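# Lower the cover fully onto the toaster

## Task

Set the cover onto the toaster and lower it until it is fully seated, not resting partway up.

## Robot and tools

Robot: two arms, left_arm and right_arm, each ending in a parallel gripper. Objects may get a brief tug while held. Nothing may fall off the table or be left off it.

Scene frame: origin at table-top height, midway between the nominal arm bases. +x points out over the table, +z points up, and left_arm sits on the +y side. Arm names do not match image sides. A BASES line, when shown, gives the calibrated base locations. Each gripper's fingers point along its own +z and open and close along its own y. end_effector_position (metres) is the point between the finger pads, about 1 cm short of the tips. end_effector_quat_wxyz is the orientation. Printed positions can be a little off, more so at long reach.

Row format, used by both motion tools: 14 numbers, each in [-1, 1]. The first 7 are for left_arm, the next 7 for right_arm: dx, dy, dz, rx, ry, rz, opening. dx to rz are an offset from that arm's current Hand target, not an absolute pose, along the scene axes. 1.0 stands for 0.6 m or 180 degrees. rx, ry, rz form one rotation vector, applied about the Hand target's position. A translation longer than 1.0 may be shortened along its direction. Opening is absolute: +1 is fully open (0.094 m), -1 is closed. Always send both arms' numbers. Six zeros hold an arm at its Hand target. A 0 opening is itself a command, so repeat the current opening to leave a gripper unchanged.

execute_actions(actions, cameras): actions is a list of actions. Each action is a table of up to 15 rows, one row per 1/30 s control step. If a table is short, its last row is held to fill 15 steps. Every row in an action counts from the Hand target at that action's start. Each new action starts from the updated target, so repeating an offset keeps moving the arm. An empty list only returns the current state and images. cameras picks which images come back: omit it, null or ["all"] for all, [] for none. An unknown name invalidates the call. Results also list end_effector_position at some steps, with HELD marking steps where part of an arm's row was withheld.

move(target, speed, blend, opening_speed, blocking, cameras): drives each gripper in a straight line toward target. target is a single 14-number row, or a list of up to 15 rows that differ only in pose offsets. Every row's offsets count from the same starting Hand targets. speed is in m/s, from 0.002 to 0.5, default 0.25, with turning limited to twice that in rad/s. Give one value, or one per target. blend (m) rounds the corners between listed targets; 0 stops at each one. opening_speed (at least 0.2 per second on the -1..+1 scale) ramps the fingers; otherwise the opening is sent at once. Paths finish together, take at least 0.5 s and stop after 10 s. They do not avoid obstacles or the other arm. Grippers lag and overshoot more at higher speed, especially with the arm nearly straight. Faster moves and targets set further past a contact both press harder. If one arm faults, the other brakes too. The result adds a move: line giving the ending (done, off_target, moving, held, fault) and any limits. limits=paced means the pose was clipped; limits=held means steps were withheld. An arm not named in the ending finished within 10 mm and 2 degrees. Neither done nor off_target tells you anything about contact. With blocking=false the call returns after about 0.5 s while the move continues. Call wait or stop before sending anything else.

wait(seconds, cameras): seconds 0 to 10. The robot holds its last command and any running move continues. It returns early if that move ends.
stop(): brakes a running move. Fast moves need room to brake. Fingers keep going unless opening_speed was set.
zoom_image(camera, region): region is [x0, y0, x1, y1] in pixels from the top-left corner, at most 504x504. It only works on a camera included in the latest images. Cameras: cam_head_left, cam_head_right, cam_high, cam_low (896x504), cam_left_wrist, cam_right_wrist (616x616).
finished_scene(scene): ends the given scene for good. Call it only once the cover sits fully down and stays there without help.

Controller behaviour: each step, the commanded pose is clipped to within 100 mm and 20 degrees of the measured pose. Hand target in a result is the commanded pose after that clip. Plan further offsets from it, even when it falls short of what you asked. A gripper can rest about 1 cm off target because of friction and weight, which is not a sign of contact. A blocked arm keeps pushing until you command its target back past the gripper. "pose unreachable" means the clearance check withheld that arm's command. That check does not stop grippers or wrist cameras from hitting each other. Close to the first joint's axis, small gripper motions can swing the whole arm.

Gripping: grip_measured uses the opening scale. With nothing held it reads up to about 1.6 mm wide. Under a firm squeeze it reads up to about 3 mm (0.064) narrower than the part. Commanding just below the reading at first touch gives a light grip. About 0.11 below that reading gives full force, roughly 50-62 N per pad. To release, command well above grip_measured. grip_effort_nm is motor effort (negative = closing). It has an offset, and it does not prove a grasp.

Other readings: joint torques (including the arm's own weight) are offset, scaled and noisy. Torques 3 and 4 wrap at ±28 N m. Joint ranges (rad): waist ±2.880, shoulder 0 to 3.142, elbow 0 to 3.019 (straight 2.964), wrist pitch -1.693 to 1.571, wrist yaw ±1.571, wrist roll ±2.094.

Avoid: dropping the cover, releasing it while it still moves, slamming it onto the toaster, hard pushes, and arm-to-arm collisions. Collisions between the arms can fail the task. Holding loads, staying stretched out or pushing at unreachable poses heats motors. A MOTOR HOT line appears near 85 °C. At 100 °C that arm goes limp and drops for 30-60 s or longer, sometimes with no warning. Any fault or arm stop is costly. Keep motions smooth and brief.

Each tool is called after "Call:" as name([rows], argument=value, ...), one row to a line, values as JSON.

## Session

Call:
execute_actions(actions=[])

Scene clock: 0.00 s.
left_arm: end_effector_position=(+0.6859, +0.2742, +0.1082) grip_measured=+1.000 grip_effort_nm=n/a end_effector_quat_wxyz=(+0.188, -0.316, +0.888, +0.275) | right_arm: end_effector_position=(+0.9121, -0.3845, +0.2661) grip_measured=+1.000 grip_effort_nm=n/a end_effector_quat_wxyz=(+0.405, +0.051, +0.893, -0.187)
Joint positions: left_arm=[-0.131 2.278 2.089 -1.275 -0.672 -0.774 0.094] | right_arm=[-0.156 2.417 2.555 -0.817 0.293 -0.146 0.094]
Joint velocities: left_arm=[-0.005 -0.015 0.007 0.002 0.022 -0.066 0] | right_arm=[-0.005 -0.005 0.007 -0.012 -0.095 -0.007 0]
Joint torques (N m): no reading
Heat: left arm: hottest shoulder 29 °C; right arm: hottest shoulder 33 °C.
Hand target: left_arm +0.6933, +0.2733, +0.1226; +0.202, -0.321, +0.886, +0.268 | right_arm +0.9154, -0.3848, +0.2776; +0.416, +0.053, +0.888, -0.187
Tool commands: left_gripper/opening=+1.0 right_gripper/opening=+1.0

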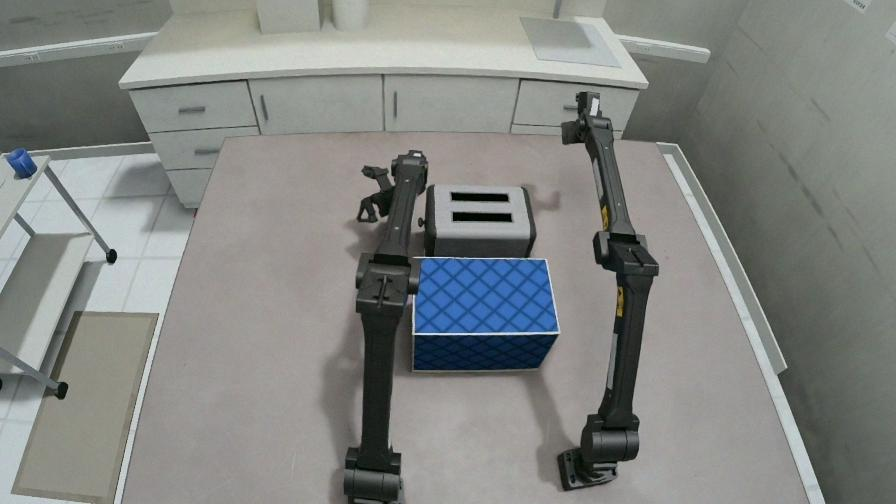

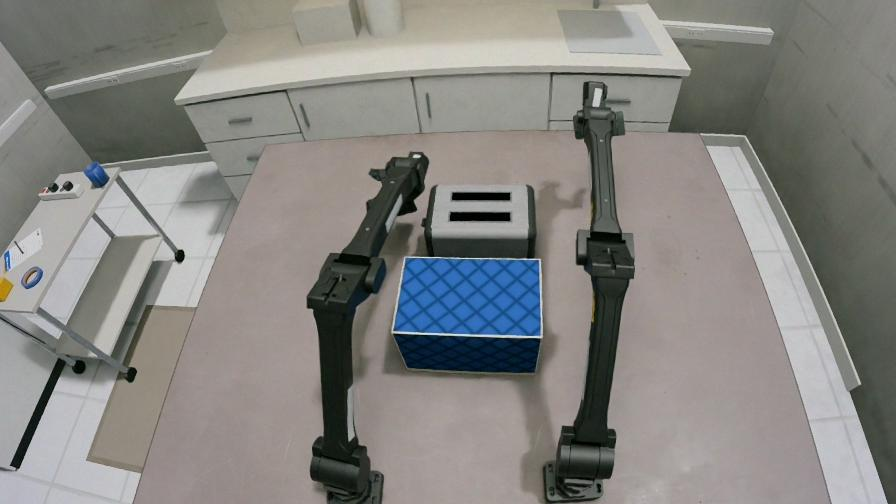

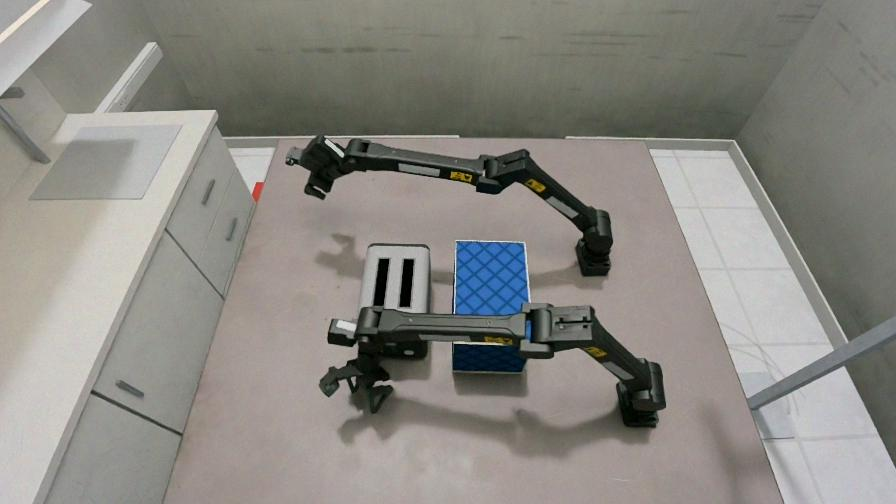

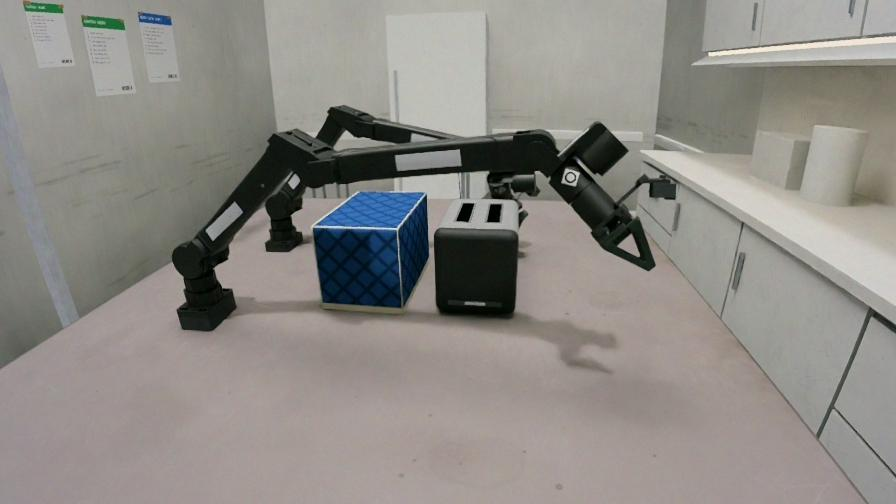

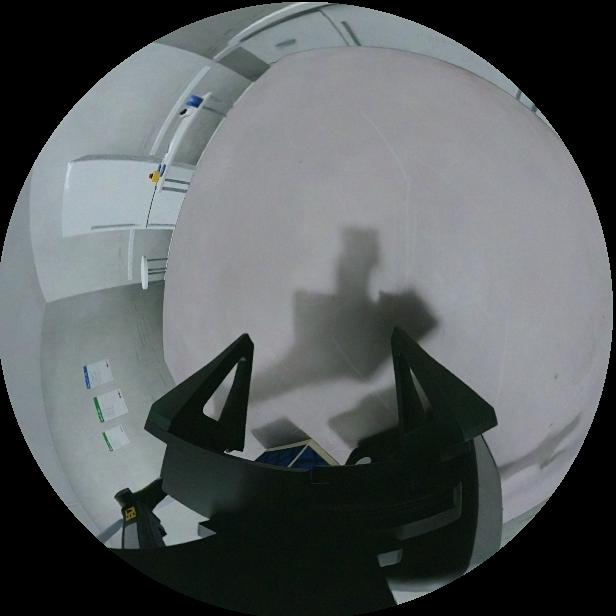

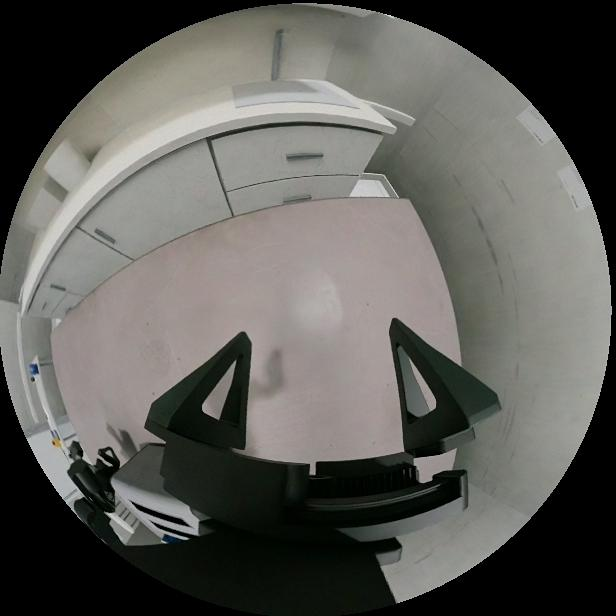

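Call:
zoom_image(camera="cam_low", region=[280, 160, 560, 340])

Call:
zoom_image(camera="cam_head_right", region=[370, 160, 590, 390])

Call:
zoom_image(camera="cam_high", region=[330, 220, 570, 390])

Scaled by 1.800.

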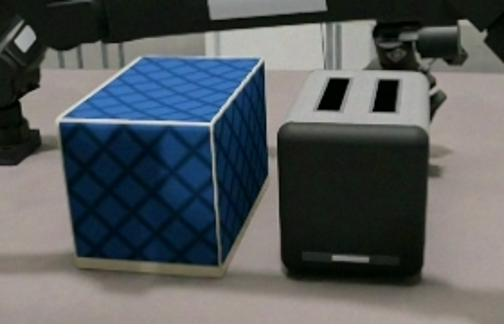

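Scaled by 2.191.

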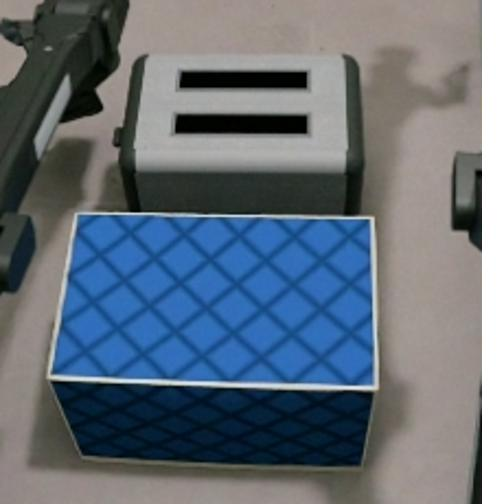

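Scaled by 2.100.

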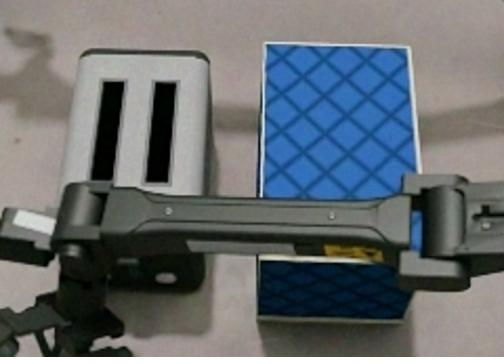

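Call:
move([
  [0,0.15,0.3,0,0,0,1,0,0,0.1,0,0,0,1],
  [-0.372,0.145,0.296,-0.201,-0.117,-0.756,1,-0.742,0.041,0.037,0.115,0.027,0.585,1],
])

Scene clock: 55.80 s.
left_arm: end_effector_position=(+0.4783, +0.3523, +0.2890) grip_measured=+1.000 grip_effort_nm=-0.002 end_effector_quat_wxyz=(+0.394, +0.570, +0.675, -0.254) | right_arm: end_effector_position=(+0.4795, -0.3597, +0.2969) grip_measured=+1.000 grip_effort_nm=-0.012 end_effector_quat_wxyz=(+0.386, -0.576, +0.687, +0.220)
Joint positions: left_arm=[0.446 1.773 1.658 -1.677 0.959 1.969 0.094] | right_arm=[-0.592 1.699 1.546 -1.672 -0.895 -2.073 0.094]
Joint velocities: left_arm=[-0.005 -0.005 0.002 -0.022 0.081 -0.037 0] | right_arm=[0.005 -0.005 -0.051 -0.012 -0.022 -0.007 0]
Joint torques (N m): left_arm=[0.79 -20.6 7.15 -0.85 0.47 0.15] | right_arm=[-1.96 -13.92 7.45 -0.53 -0.41 -0.06]
Heat: left arm: hottest shoulder 37 °C; right arm: hottest shoulder 38 °C.
Hand target: left_arm +0.4719, +0.3582, +0.3047; +0.353, +0.610, +0.614, -0.356 | right_arm +0.4712, -0.3627, +0.3038; +0.346, -0.614, +0.615, +0.353
Off the commanded pose: left_arm 0.016 m, 15 deg | right_arm 0.010 m, 19 deg.
joint sent to its limit (left arm) — joint 4 (wrist pitch), lower limit. The joint targets are off in position and orientation.
joint sent to its limit (right arm) — joint 4 (wrist pitch), lower limit. The joint targets are off in position and orientation.
move: off_target (left_arm, right_arm); limits=paced

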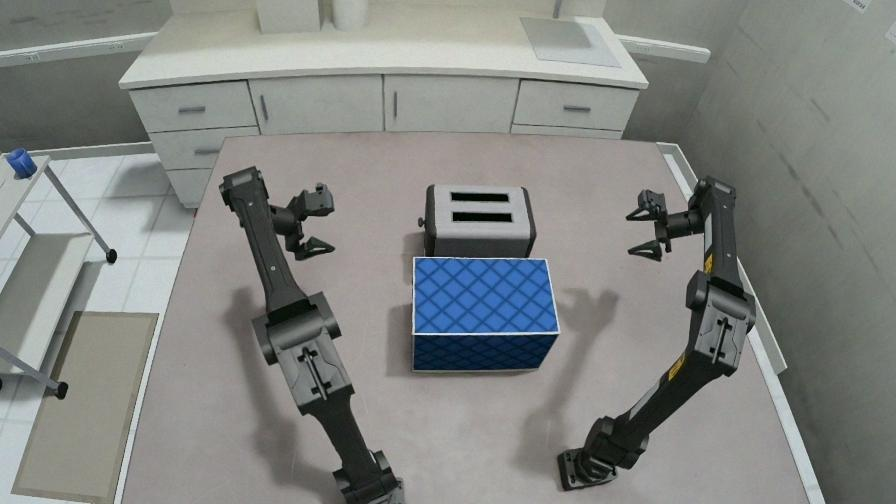

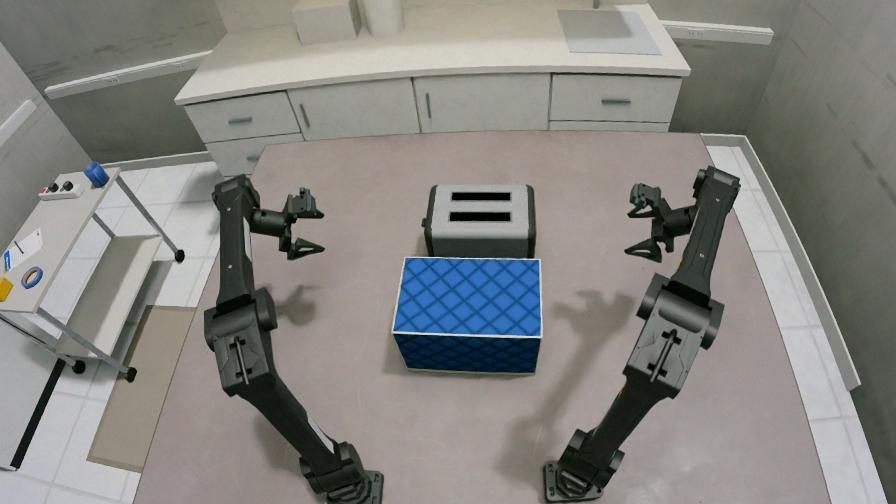

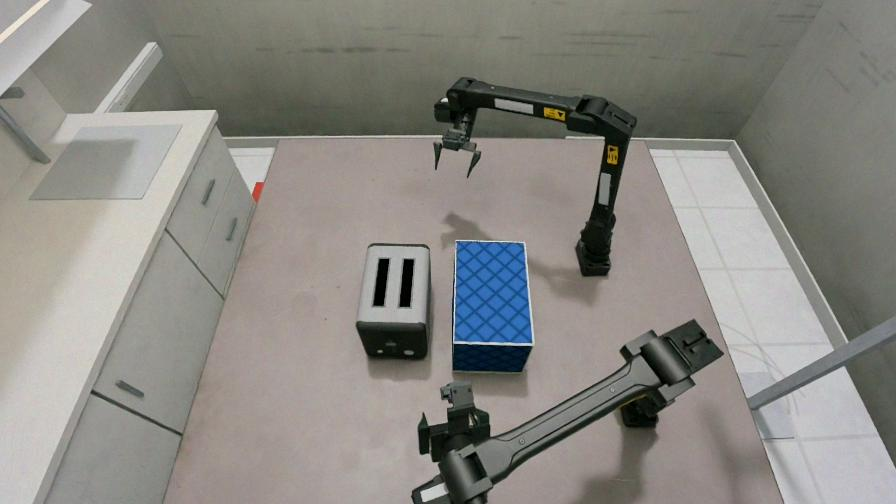

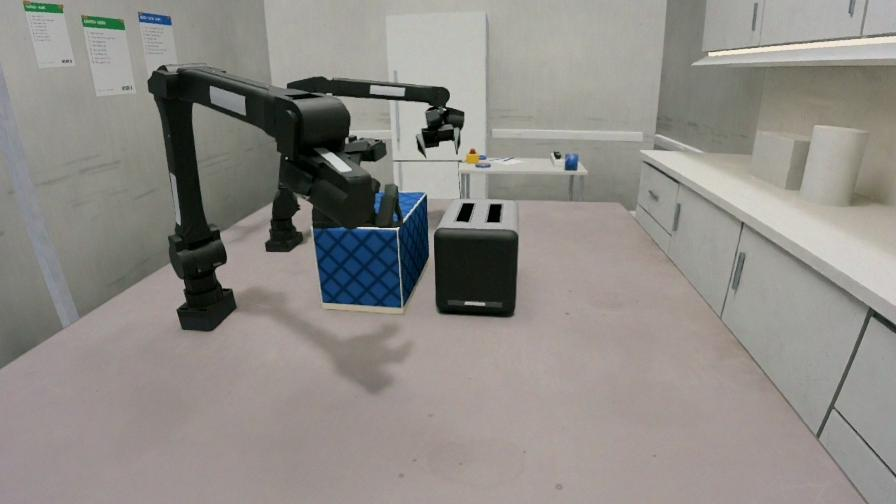

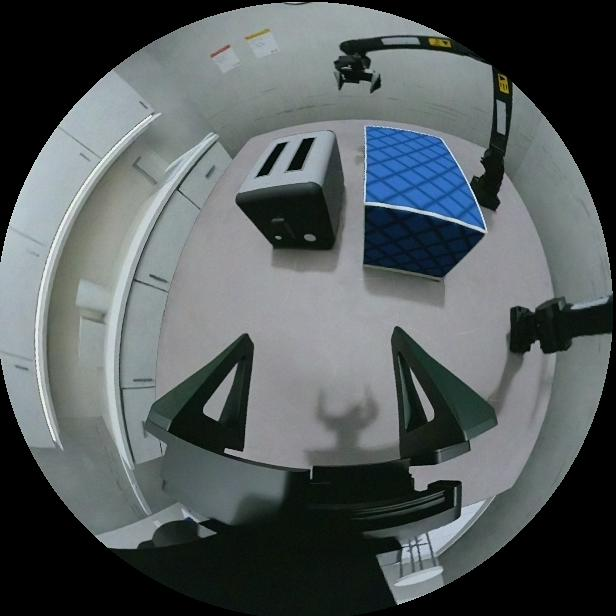

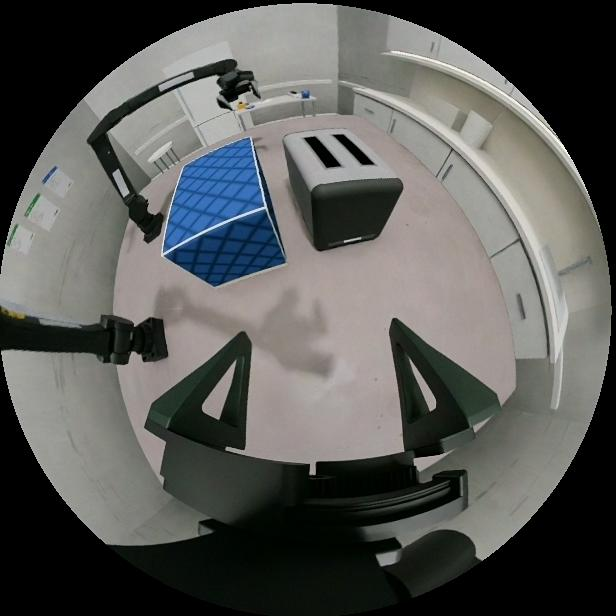

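Call:
move(target=[-0.153,-0.163,-0.258,0,0,0,1,-0.152,0.171,-0.257,0,0,0,1])

Scene clock: 68.07 s.
left_arm: end_effector_position=(+0.3770, +0.2680, +0.1397) grip_measured=+1.000 grip_effort_nm=-0.007 end_effector_quat_wxyz=(+0.338, +0.582, +0.650, -0.354) | right_arm: end_effector_position=(+0.3813, -0.2631, +0.1499) grip_measured=+1.000 grip_effort_nm=-0.007 end_effector_quat_wxyz=(+0.325, -0.573, +0.679, +0.323)
Joint positions: left_arm=[0.358 1.747 1.164 -1.476 0.94 2.075 0.094] | right_arm=[-0.492 1.654 1.04 -1.424 -0.863 -2.076 0.094]
Joint velocities: left_arm=[-0.015 -0.005 -0.007 0.027 0.081 0.022 0] | right_arm=[-0.024 -0.005 -0.007 -0.002 0.022 0.007 0]
Joint torques (N m): left_arm=[-0.85 -17.14 5.53 -0.43 0.48 0.15] | right_arm=[-0.03 -10.64 5.48 -0.36 -0.46 -0.06]
Heat: left arm: hottest shoulder 35 °C; right arm: hottest shoulder 39 °C.
Hand target: left_arm +0.3791, +0.2637, +0.1483; +0.352, +0.609, +0.616, -0.355 | right_arm +0.3784, -0.2583, +0.1510; +0.347, -0.614, +0.614, +0.353
Off the commanded pose: left_arm 0.013 m, 5 deg | right_arm 0.003 m, 10 deg.
joint sent to its limit (left arm) — joint 6 (wrist roll), upper limit. The joint targets are off in orientation, not in position.
joint sent to its limit (right arm) — joint 6 (wrist roll), lower limit. The joint targets are off in orientation, not in position.
move: off_target (left_arm, right_arm)

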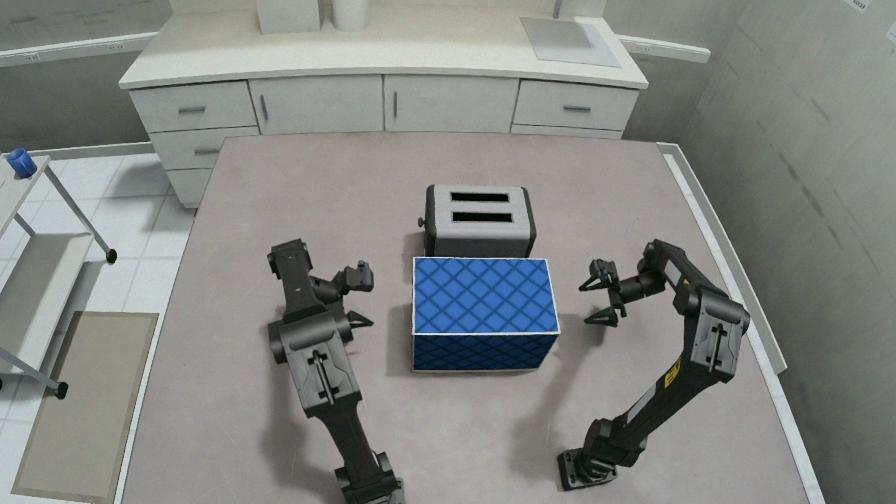

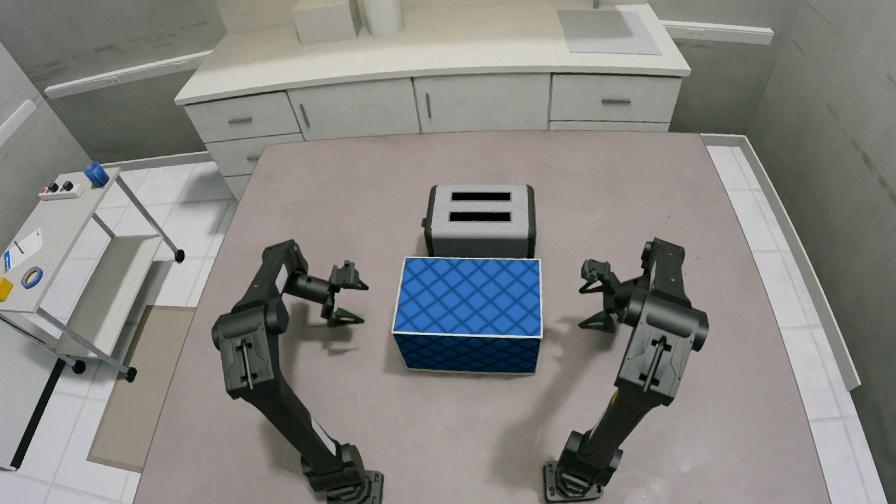

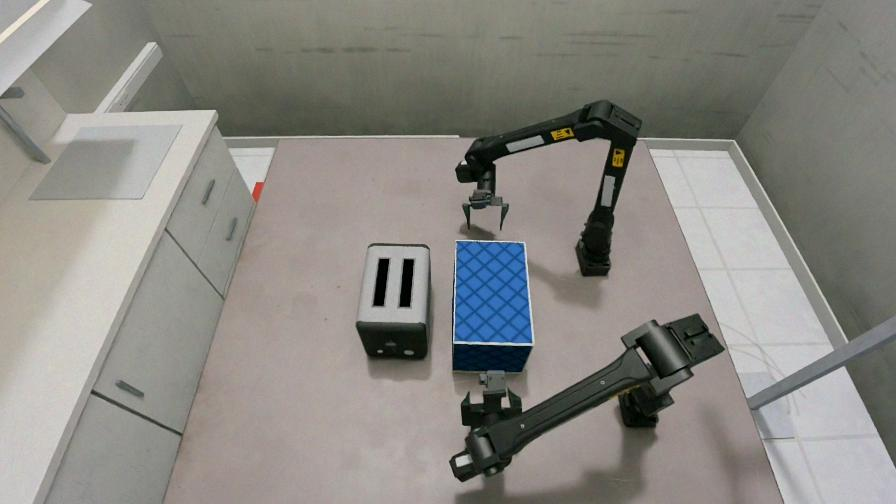

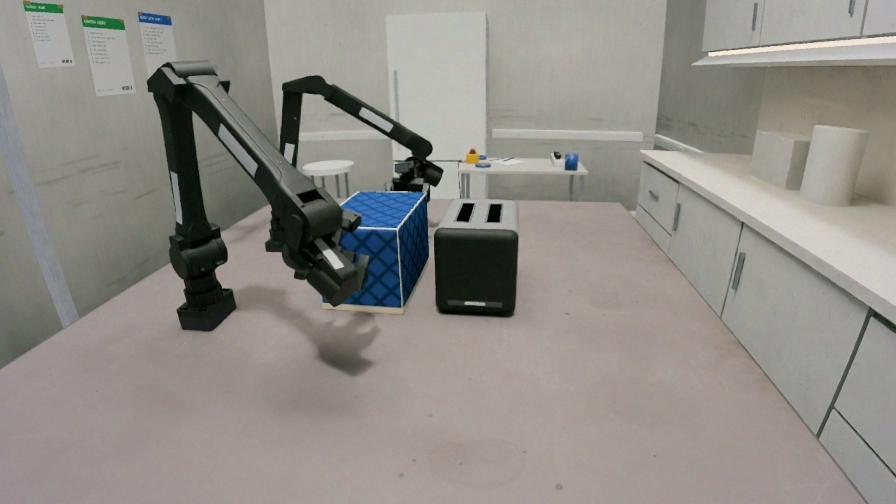

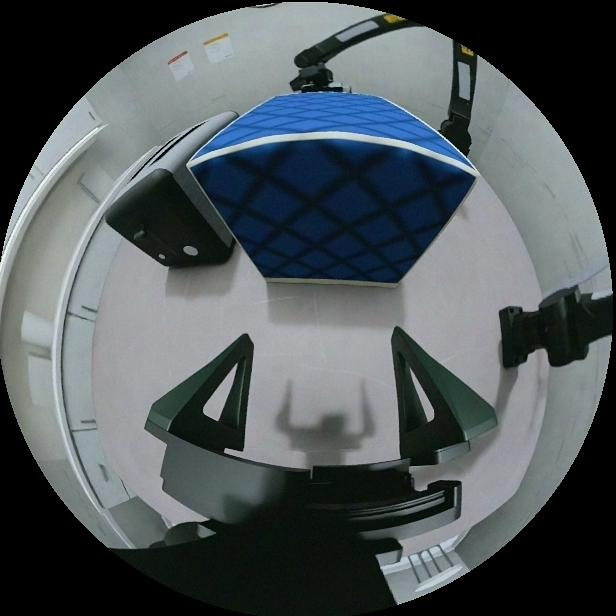

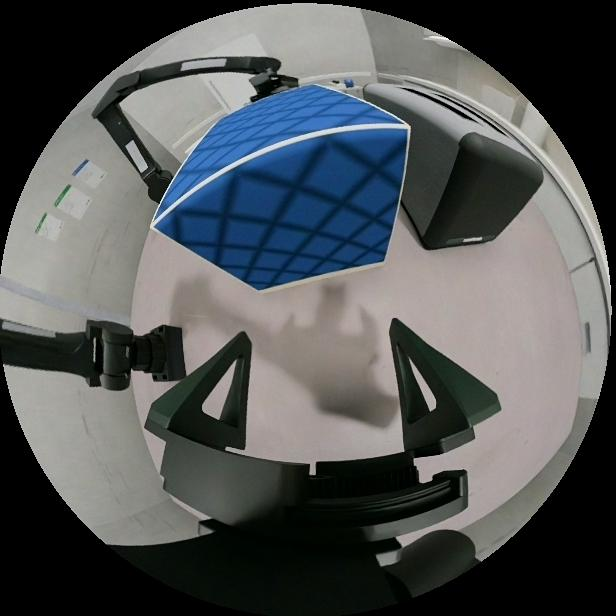

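Call:
move(target=[0,-0.122,0,0,0,0,0,0,0.112,0,0,0,0,0], speed=0.1, cameras=["cam_head_left","cam_high","cam_left_wrist","cam_right_wrist"])

Scene clock: 83.40 s.
left_arm: end_effector_position=(+0.3759, +0.1962, +0.1375) grip_measured=+0.002 grip_effort_nm=-0.095 end_effector_quat_wxyz=(+0.345, +0.601, +0.622, -0.365) | right_arm: end_effector_position=(+0.3810, -0.1954, +0.1471) grip_measured=+0.002 grip_effort_nm=-0.110 end_effector_quat_wxyz=(-0.341, +0.601, -0.629, -0.357)
Joint positions: left_arm=[0.201 1.701 1.091 -1.323 1.012 1.946 0.047] | right_arm=[-0.341 1.654 0.992 -1.376 -0.961 -2.076 0.047]
Joint velocities: left_arm=[0.005 -0.005 0.007 0.017 0.022 -0.007 0.001] | right_arm=[-0.005 -0.015 -0.017 -0.007 0.066 -0.007 -0.001]
Joint torques (N m): left_arm=[-0.67 -16.79 5.59 -0.25 0.71 -0.03] | right_arm=[-0.15 -10.93 5.34 -0.35 -0.72 -0.06]
Heat: left arm: hottest shoulder 35 °C; right arm: hottest shoulder 38 °C.
Hand target: left_arm +0.3776, +0.1910, +0.1475; +0.351, +0.609, +0.616, -0.356 | right_arm +0.3785, -0.1906, +0.1520; -0.349, +0.614, -0.613, -0.354
Off the commanded pose: left_arm 0.013 m, 2 deg | right_arm 0.006 m, 2 deg.
joint sent to its limit (right arm) — joint 6 (wrist roll), lower limit. The joint targets still meet the commanded pose.
move: off_target (left_arm)
Images, in order (width x height): cam_head_left 896x504, cam_high 896x504, cam_left_wrist 616x616, cam_right_wrist 616x616.

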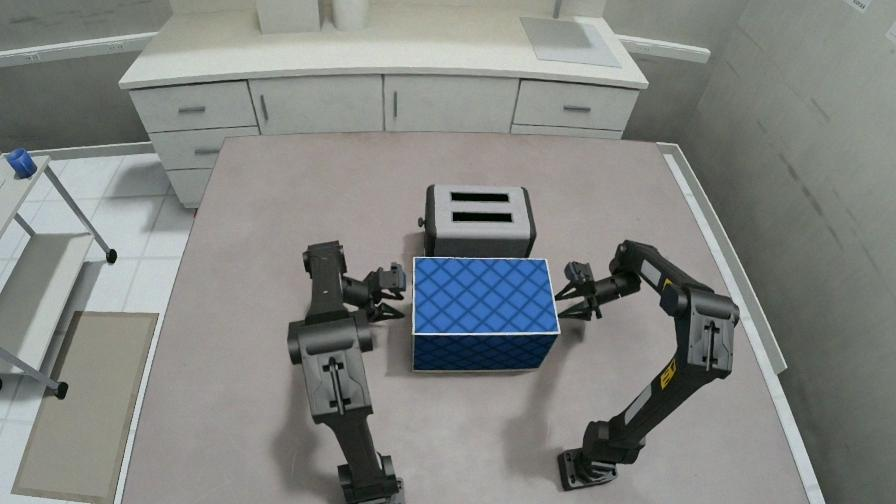

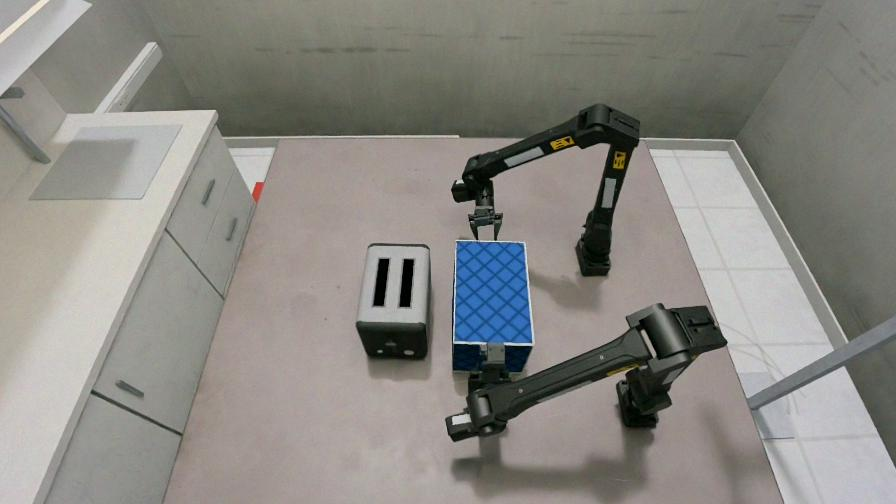

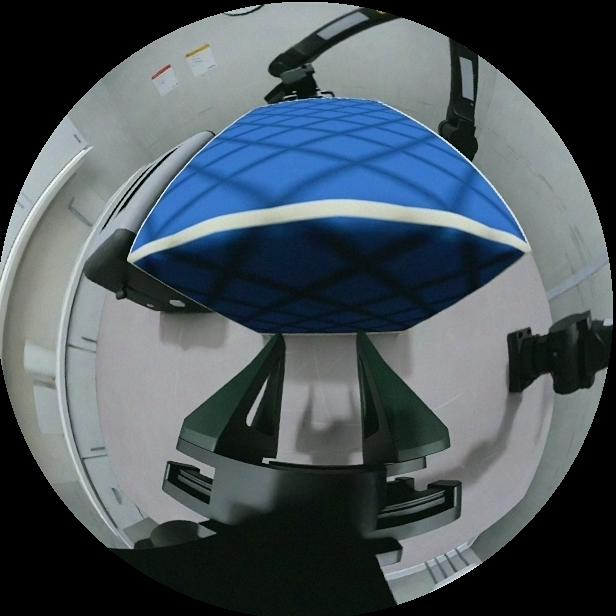

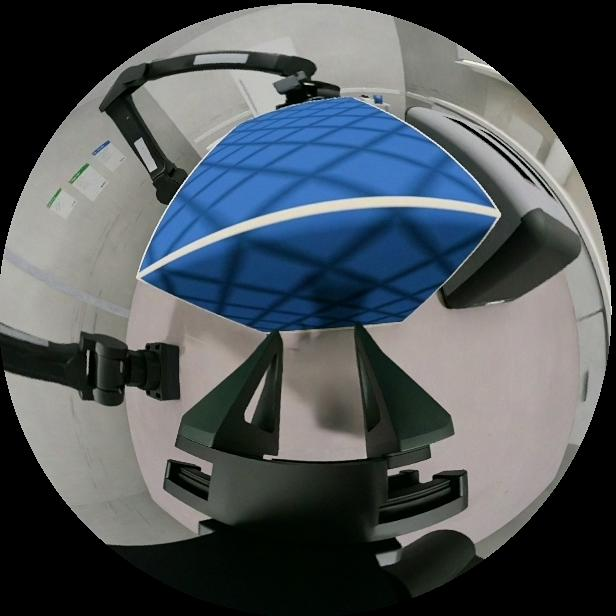

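Call:
move(target=[0,-0.035,0,0,0,0,0,0,0.025,0,0,0,0,0], speed=0.04, cameras=["cam_head_left","cam_high","cam_left_wrist","cam_right_wrist"])

Scene clock: 89.53 s.
left_arm: end_effector_position=(+0.3758, +0.1762, +0.1371) grip_measured=+0.002 grip_effort_nm=-0.100 end_effector_quat_wxyz=(+0.344, +0.601, +0.622, -0.365) | right_arm: end_effector_position=(+0.3814, -0.1813, +0.1469) grip_measured=+0.002 grip_effort_nm=-0.105 end_effector_quat_wxyz=(-0.348, +0.612, -0.615, -0.356)
Joint positions: left_arm=[0.154 1.678 1.065 -1.246 1.026 1.859 0.047] | right_arm=[-0.307 1.646 0.98 -1.345 -0.98 -2.074 0.047]
Joint velocities: left_arm=[-0.005 -0.005 -0.002 -0.002 0.051 0.066 0.002] | right_arm=[0.005 -0.015 -0.007 -0.007 0.022 0.007 -0.001]
Joint torques (N m): left_arm=[-0.91 -16.62 5.7 -0.2 0.75 -0.04] | right_arm=[0.15 -10.87 5.3 -0.35 -0.74 0.27]
Heat: left arm: hottest shoulder 35 °C; right arm: hottest shoulder 38 °C.
Hand target: left_arm +0.3772, +0.1701, +0.1472; +0.351, +0.609, +0.615, -0.357 | right_arm +0.3785, -0.1755, +0.1523; -0.349, +0.614, -0.613, -0.354
Off the commanded pose: left_arm 0.012 m, 2 deg | right_arm 0.008 m, 0 deg.
move: off_target (left_arm)
Images, in order (width x height): cam_head_left 896x504, cam_high 896x504, cam_left_wrist 616x616, cam_right_wrist 616x616.

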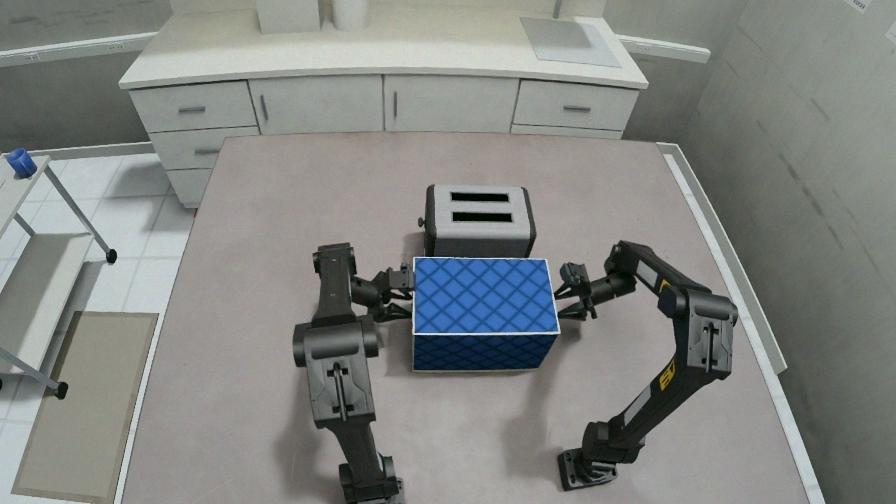

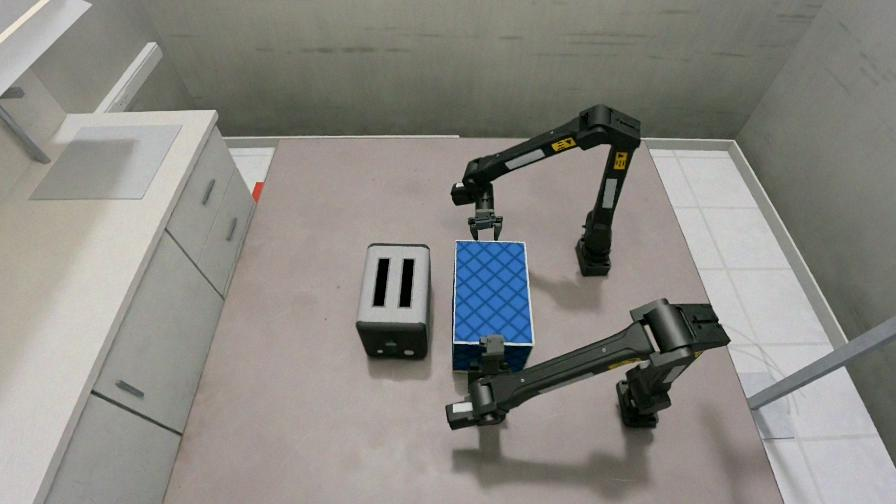

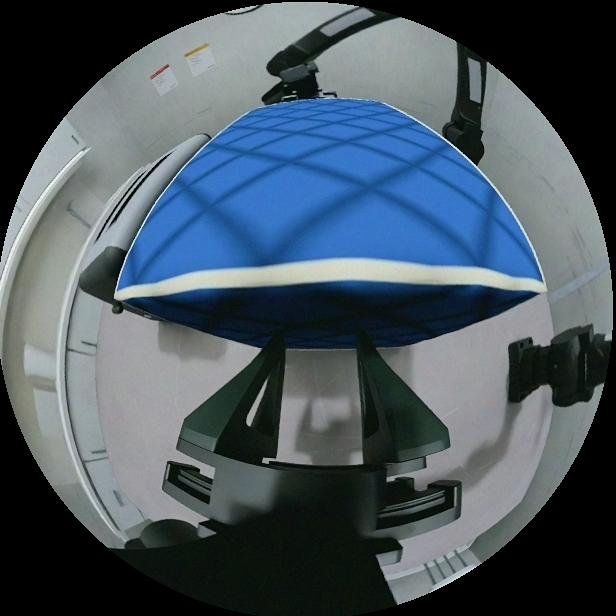

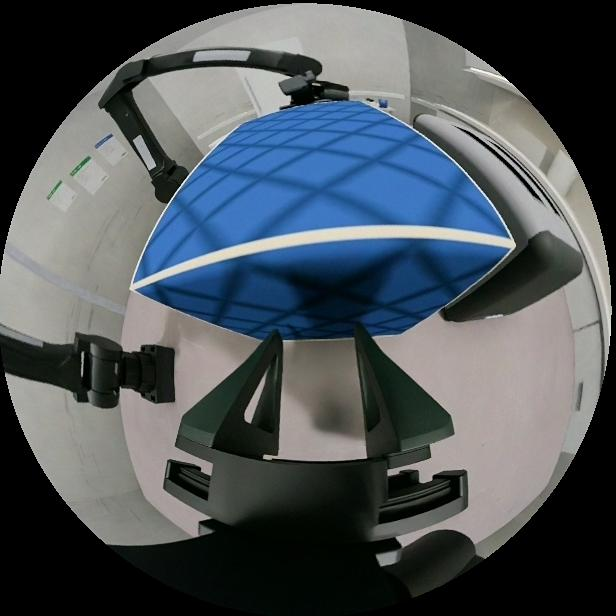

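Call:
move(target=[0,-0.01,0,0,0,0,0,0,0.02,0,0,0,0,0], speed=0.04)

Call:
zoom_image(camera="cam_low", region=[260, 160, 480, 340])

Call:
zoom_image(camera="cam_head_right", region=[300, 220, 640, 390])

Scene clock: 95.93 s.
left_arm: end_effector_position=(+0.3758, +0.1708, +0.1368) grip_measured=+0.002 grip_effort_nm=-0.095 end_effector_quat_wxyz=(+0.344, +0.601, +0.623, -0.364) | right_arm: end_effector_position=(+0.3817, -0.1692, +0.1471) grip_measured=+0.002 grip_effort_nm=-0.105 end_effector_quat_wxyz=(-0.349, +0.612, -0.614, -0.356)
Joint positions: left_arm=[0.142 1.672 1.058 -1.223 1.029 1.832 0.047] | right_arm=[-0.276 1.631 0.965 -1.303 -0.993 -2.024 0.047]
Joint velocities: left_arm=[0.015 -0.005 -0.007 0.017 0.007 -0.007 0] | right_arm=[0.005 0.005 0.017 0.002 -0.007 -0.051 0]
Joint torques (N m): left_arm=[-1.08 -16.32 5.68 -0.14 0.76 -0.05] | right_arm=[0.15 -10.75 5.38 -0.18 -0.75 0.27]
Heat: left arm: hottest shoulder 35 °C; right arm: hottest shoulder 37 °C.
Hand target: left_arm +0.3771, +0.1641, +0.1471; +0.351, +0.609, +0.615, -0.357 | right_arm +0.3785, -0.1634, +0.1525; -0.350, +0.614, -0.613, -0.354
Off the commanded pose: left_arm 0.012 m, 2 deg | right_arm 0.008 m, 0 deg.
move: off_target (left_arm)

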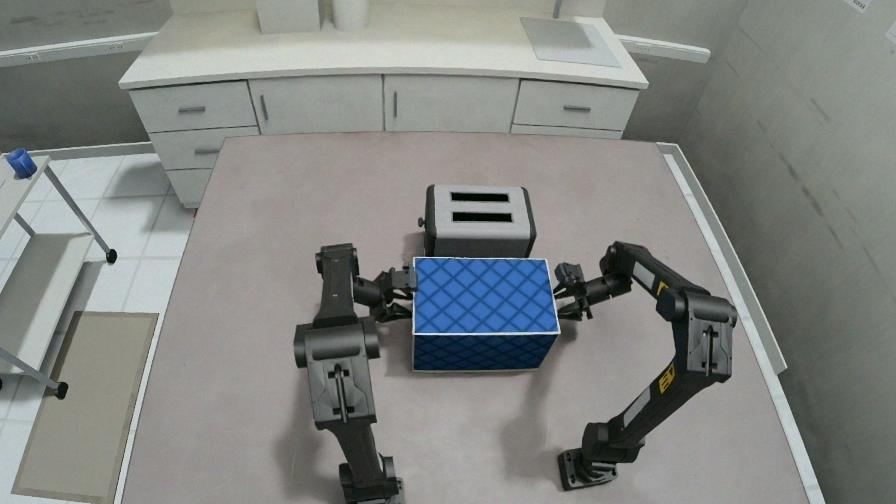

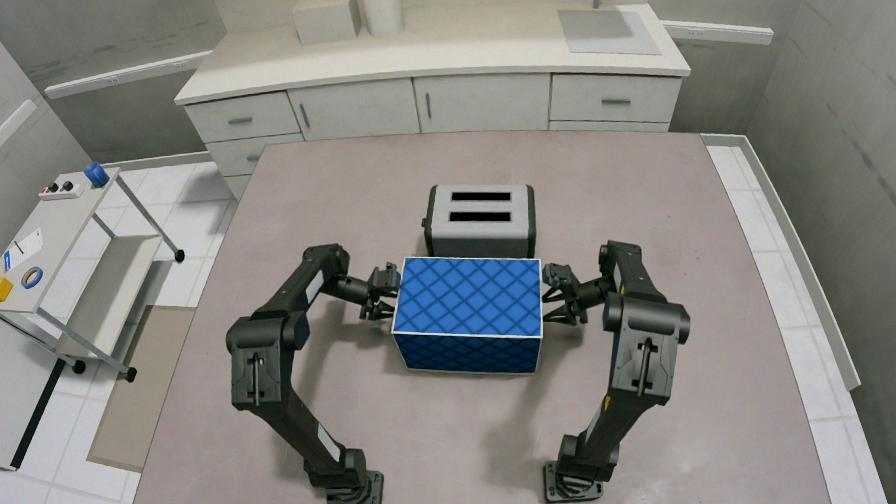

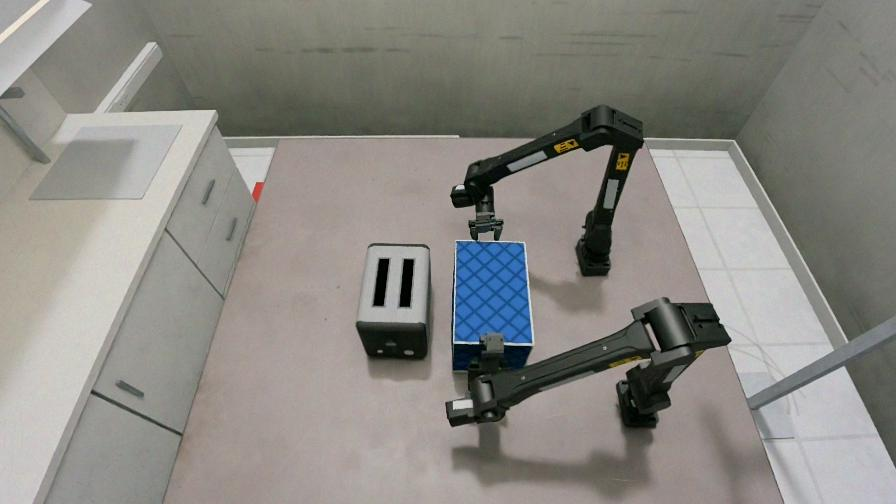

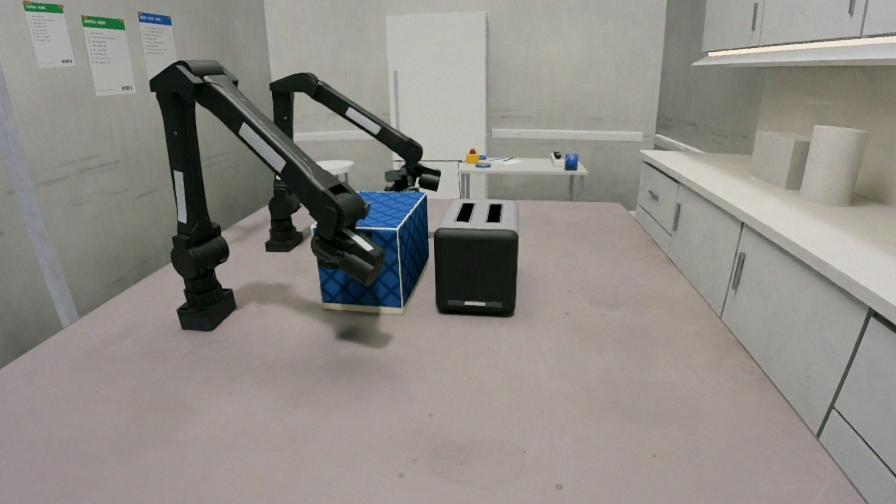

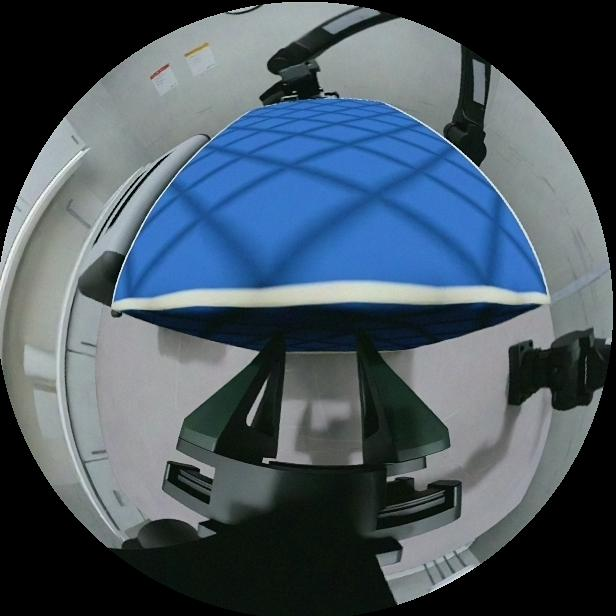

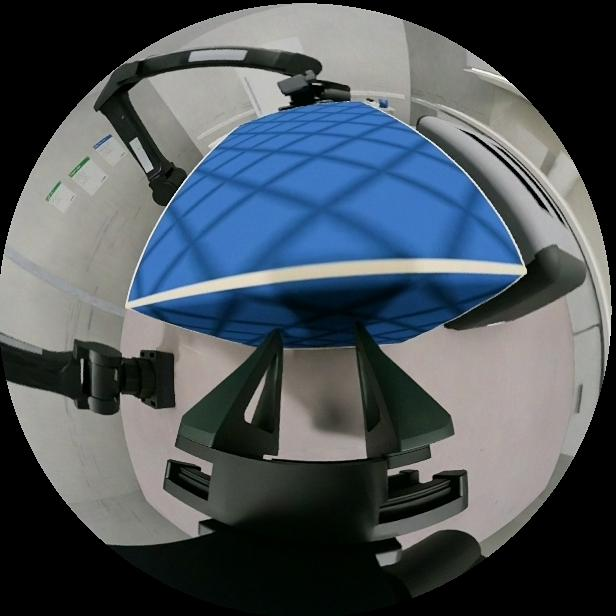

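Scaled by 2.291.

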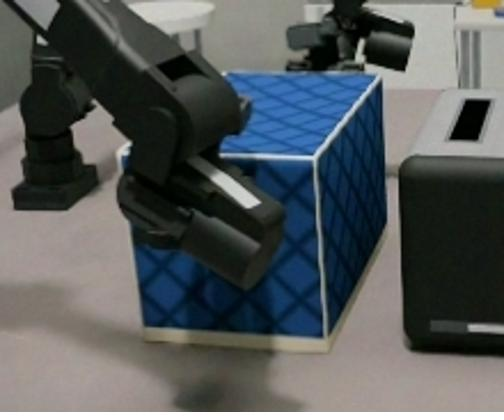

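Scaled by 1.482.

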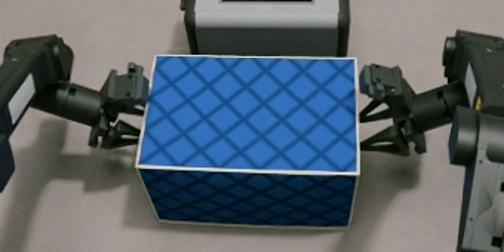

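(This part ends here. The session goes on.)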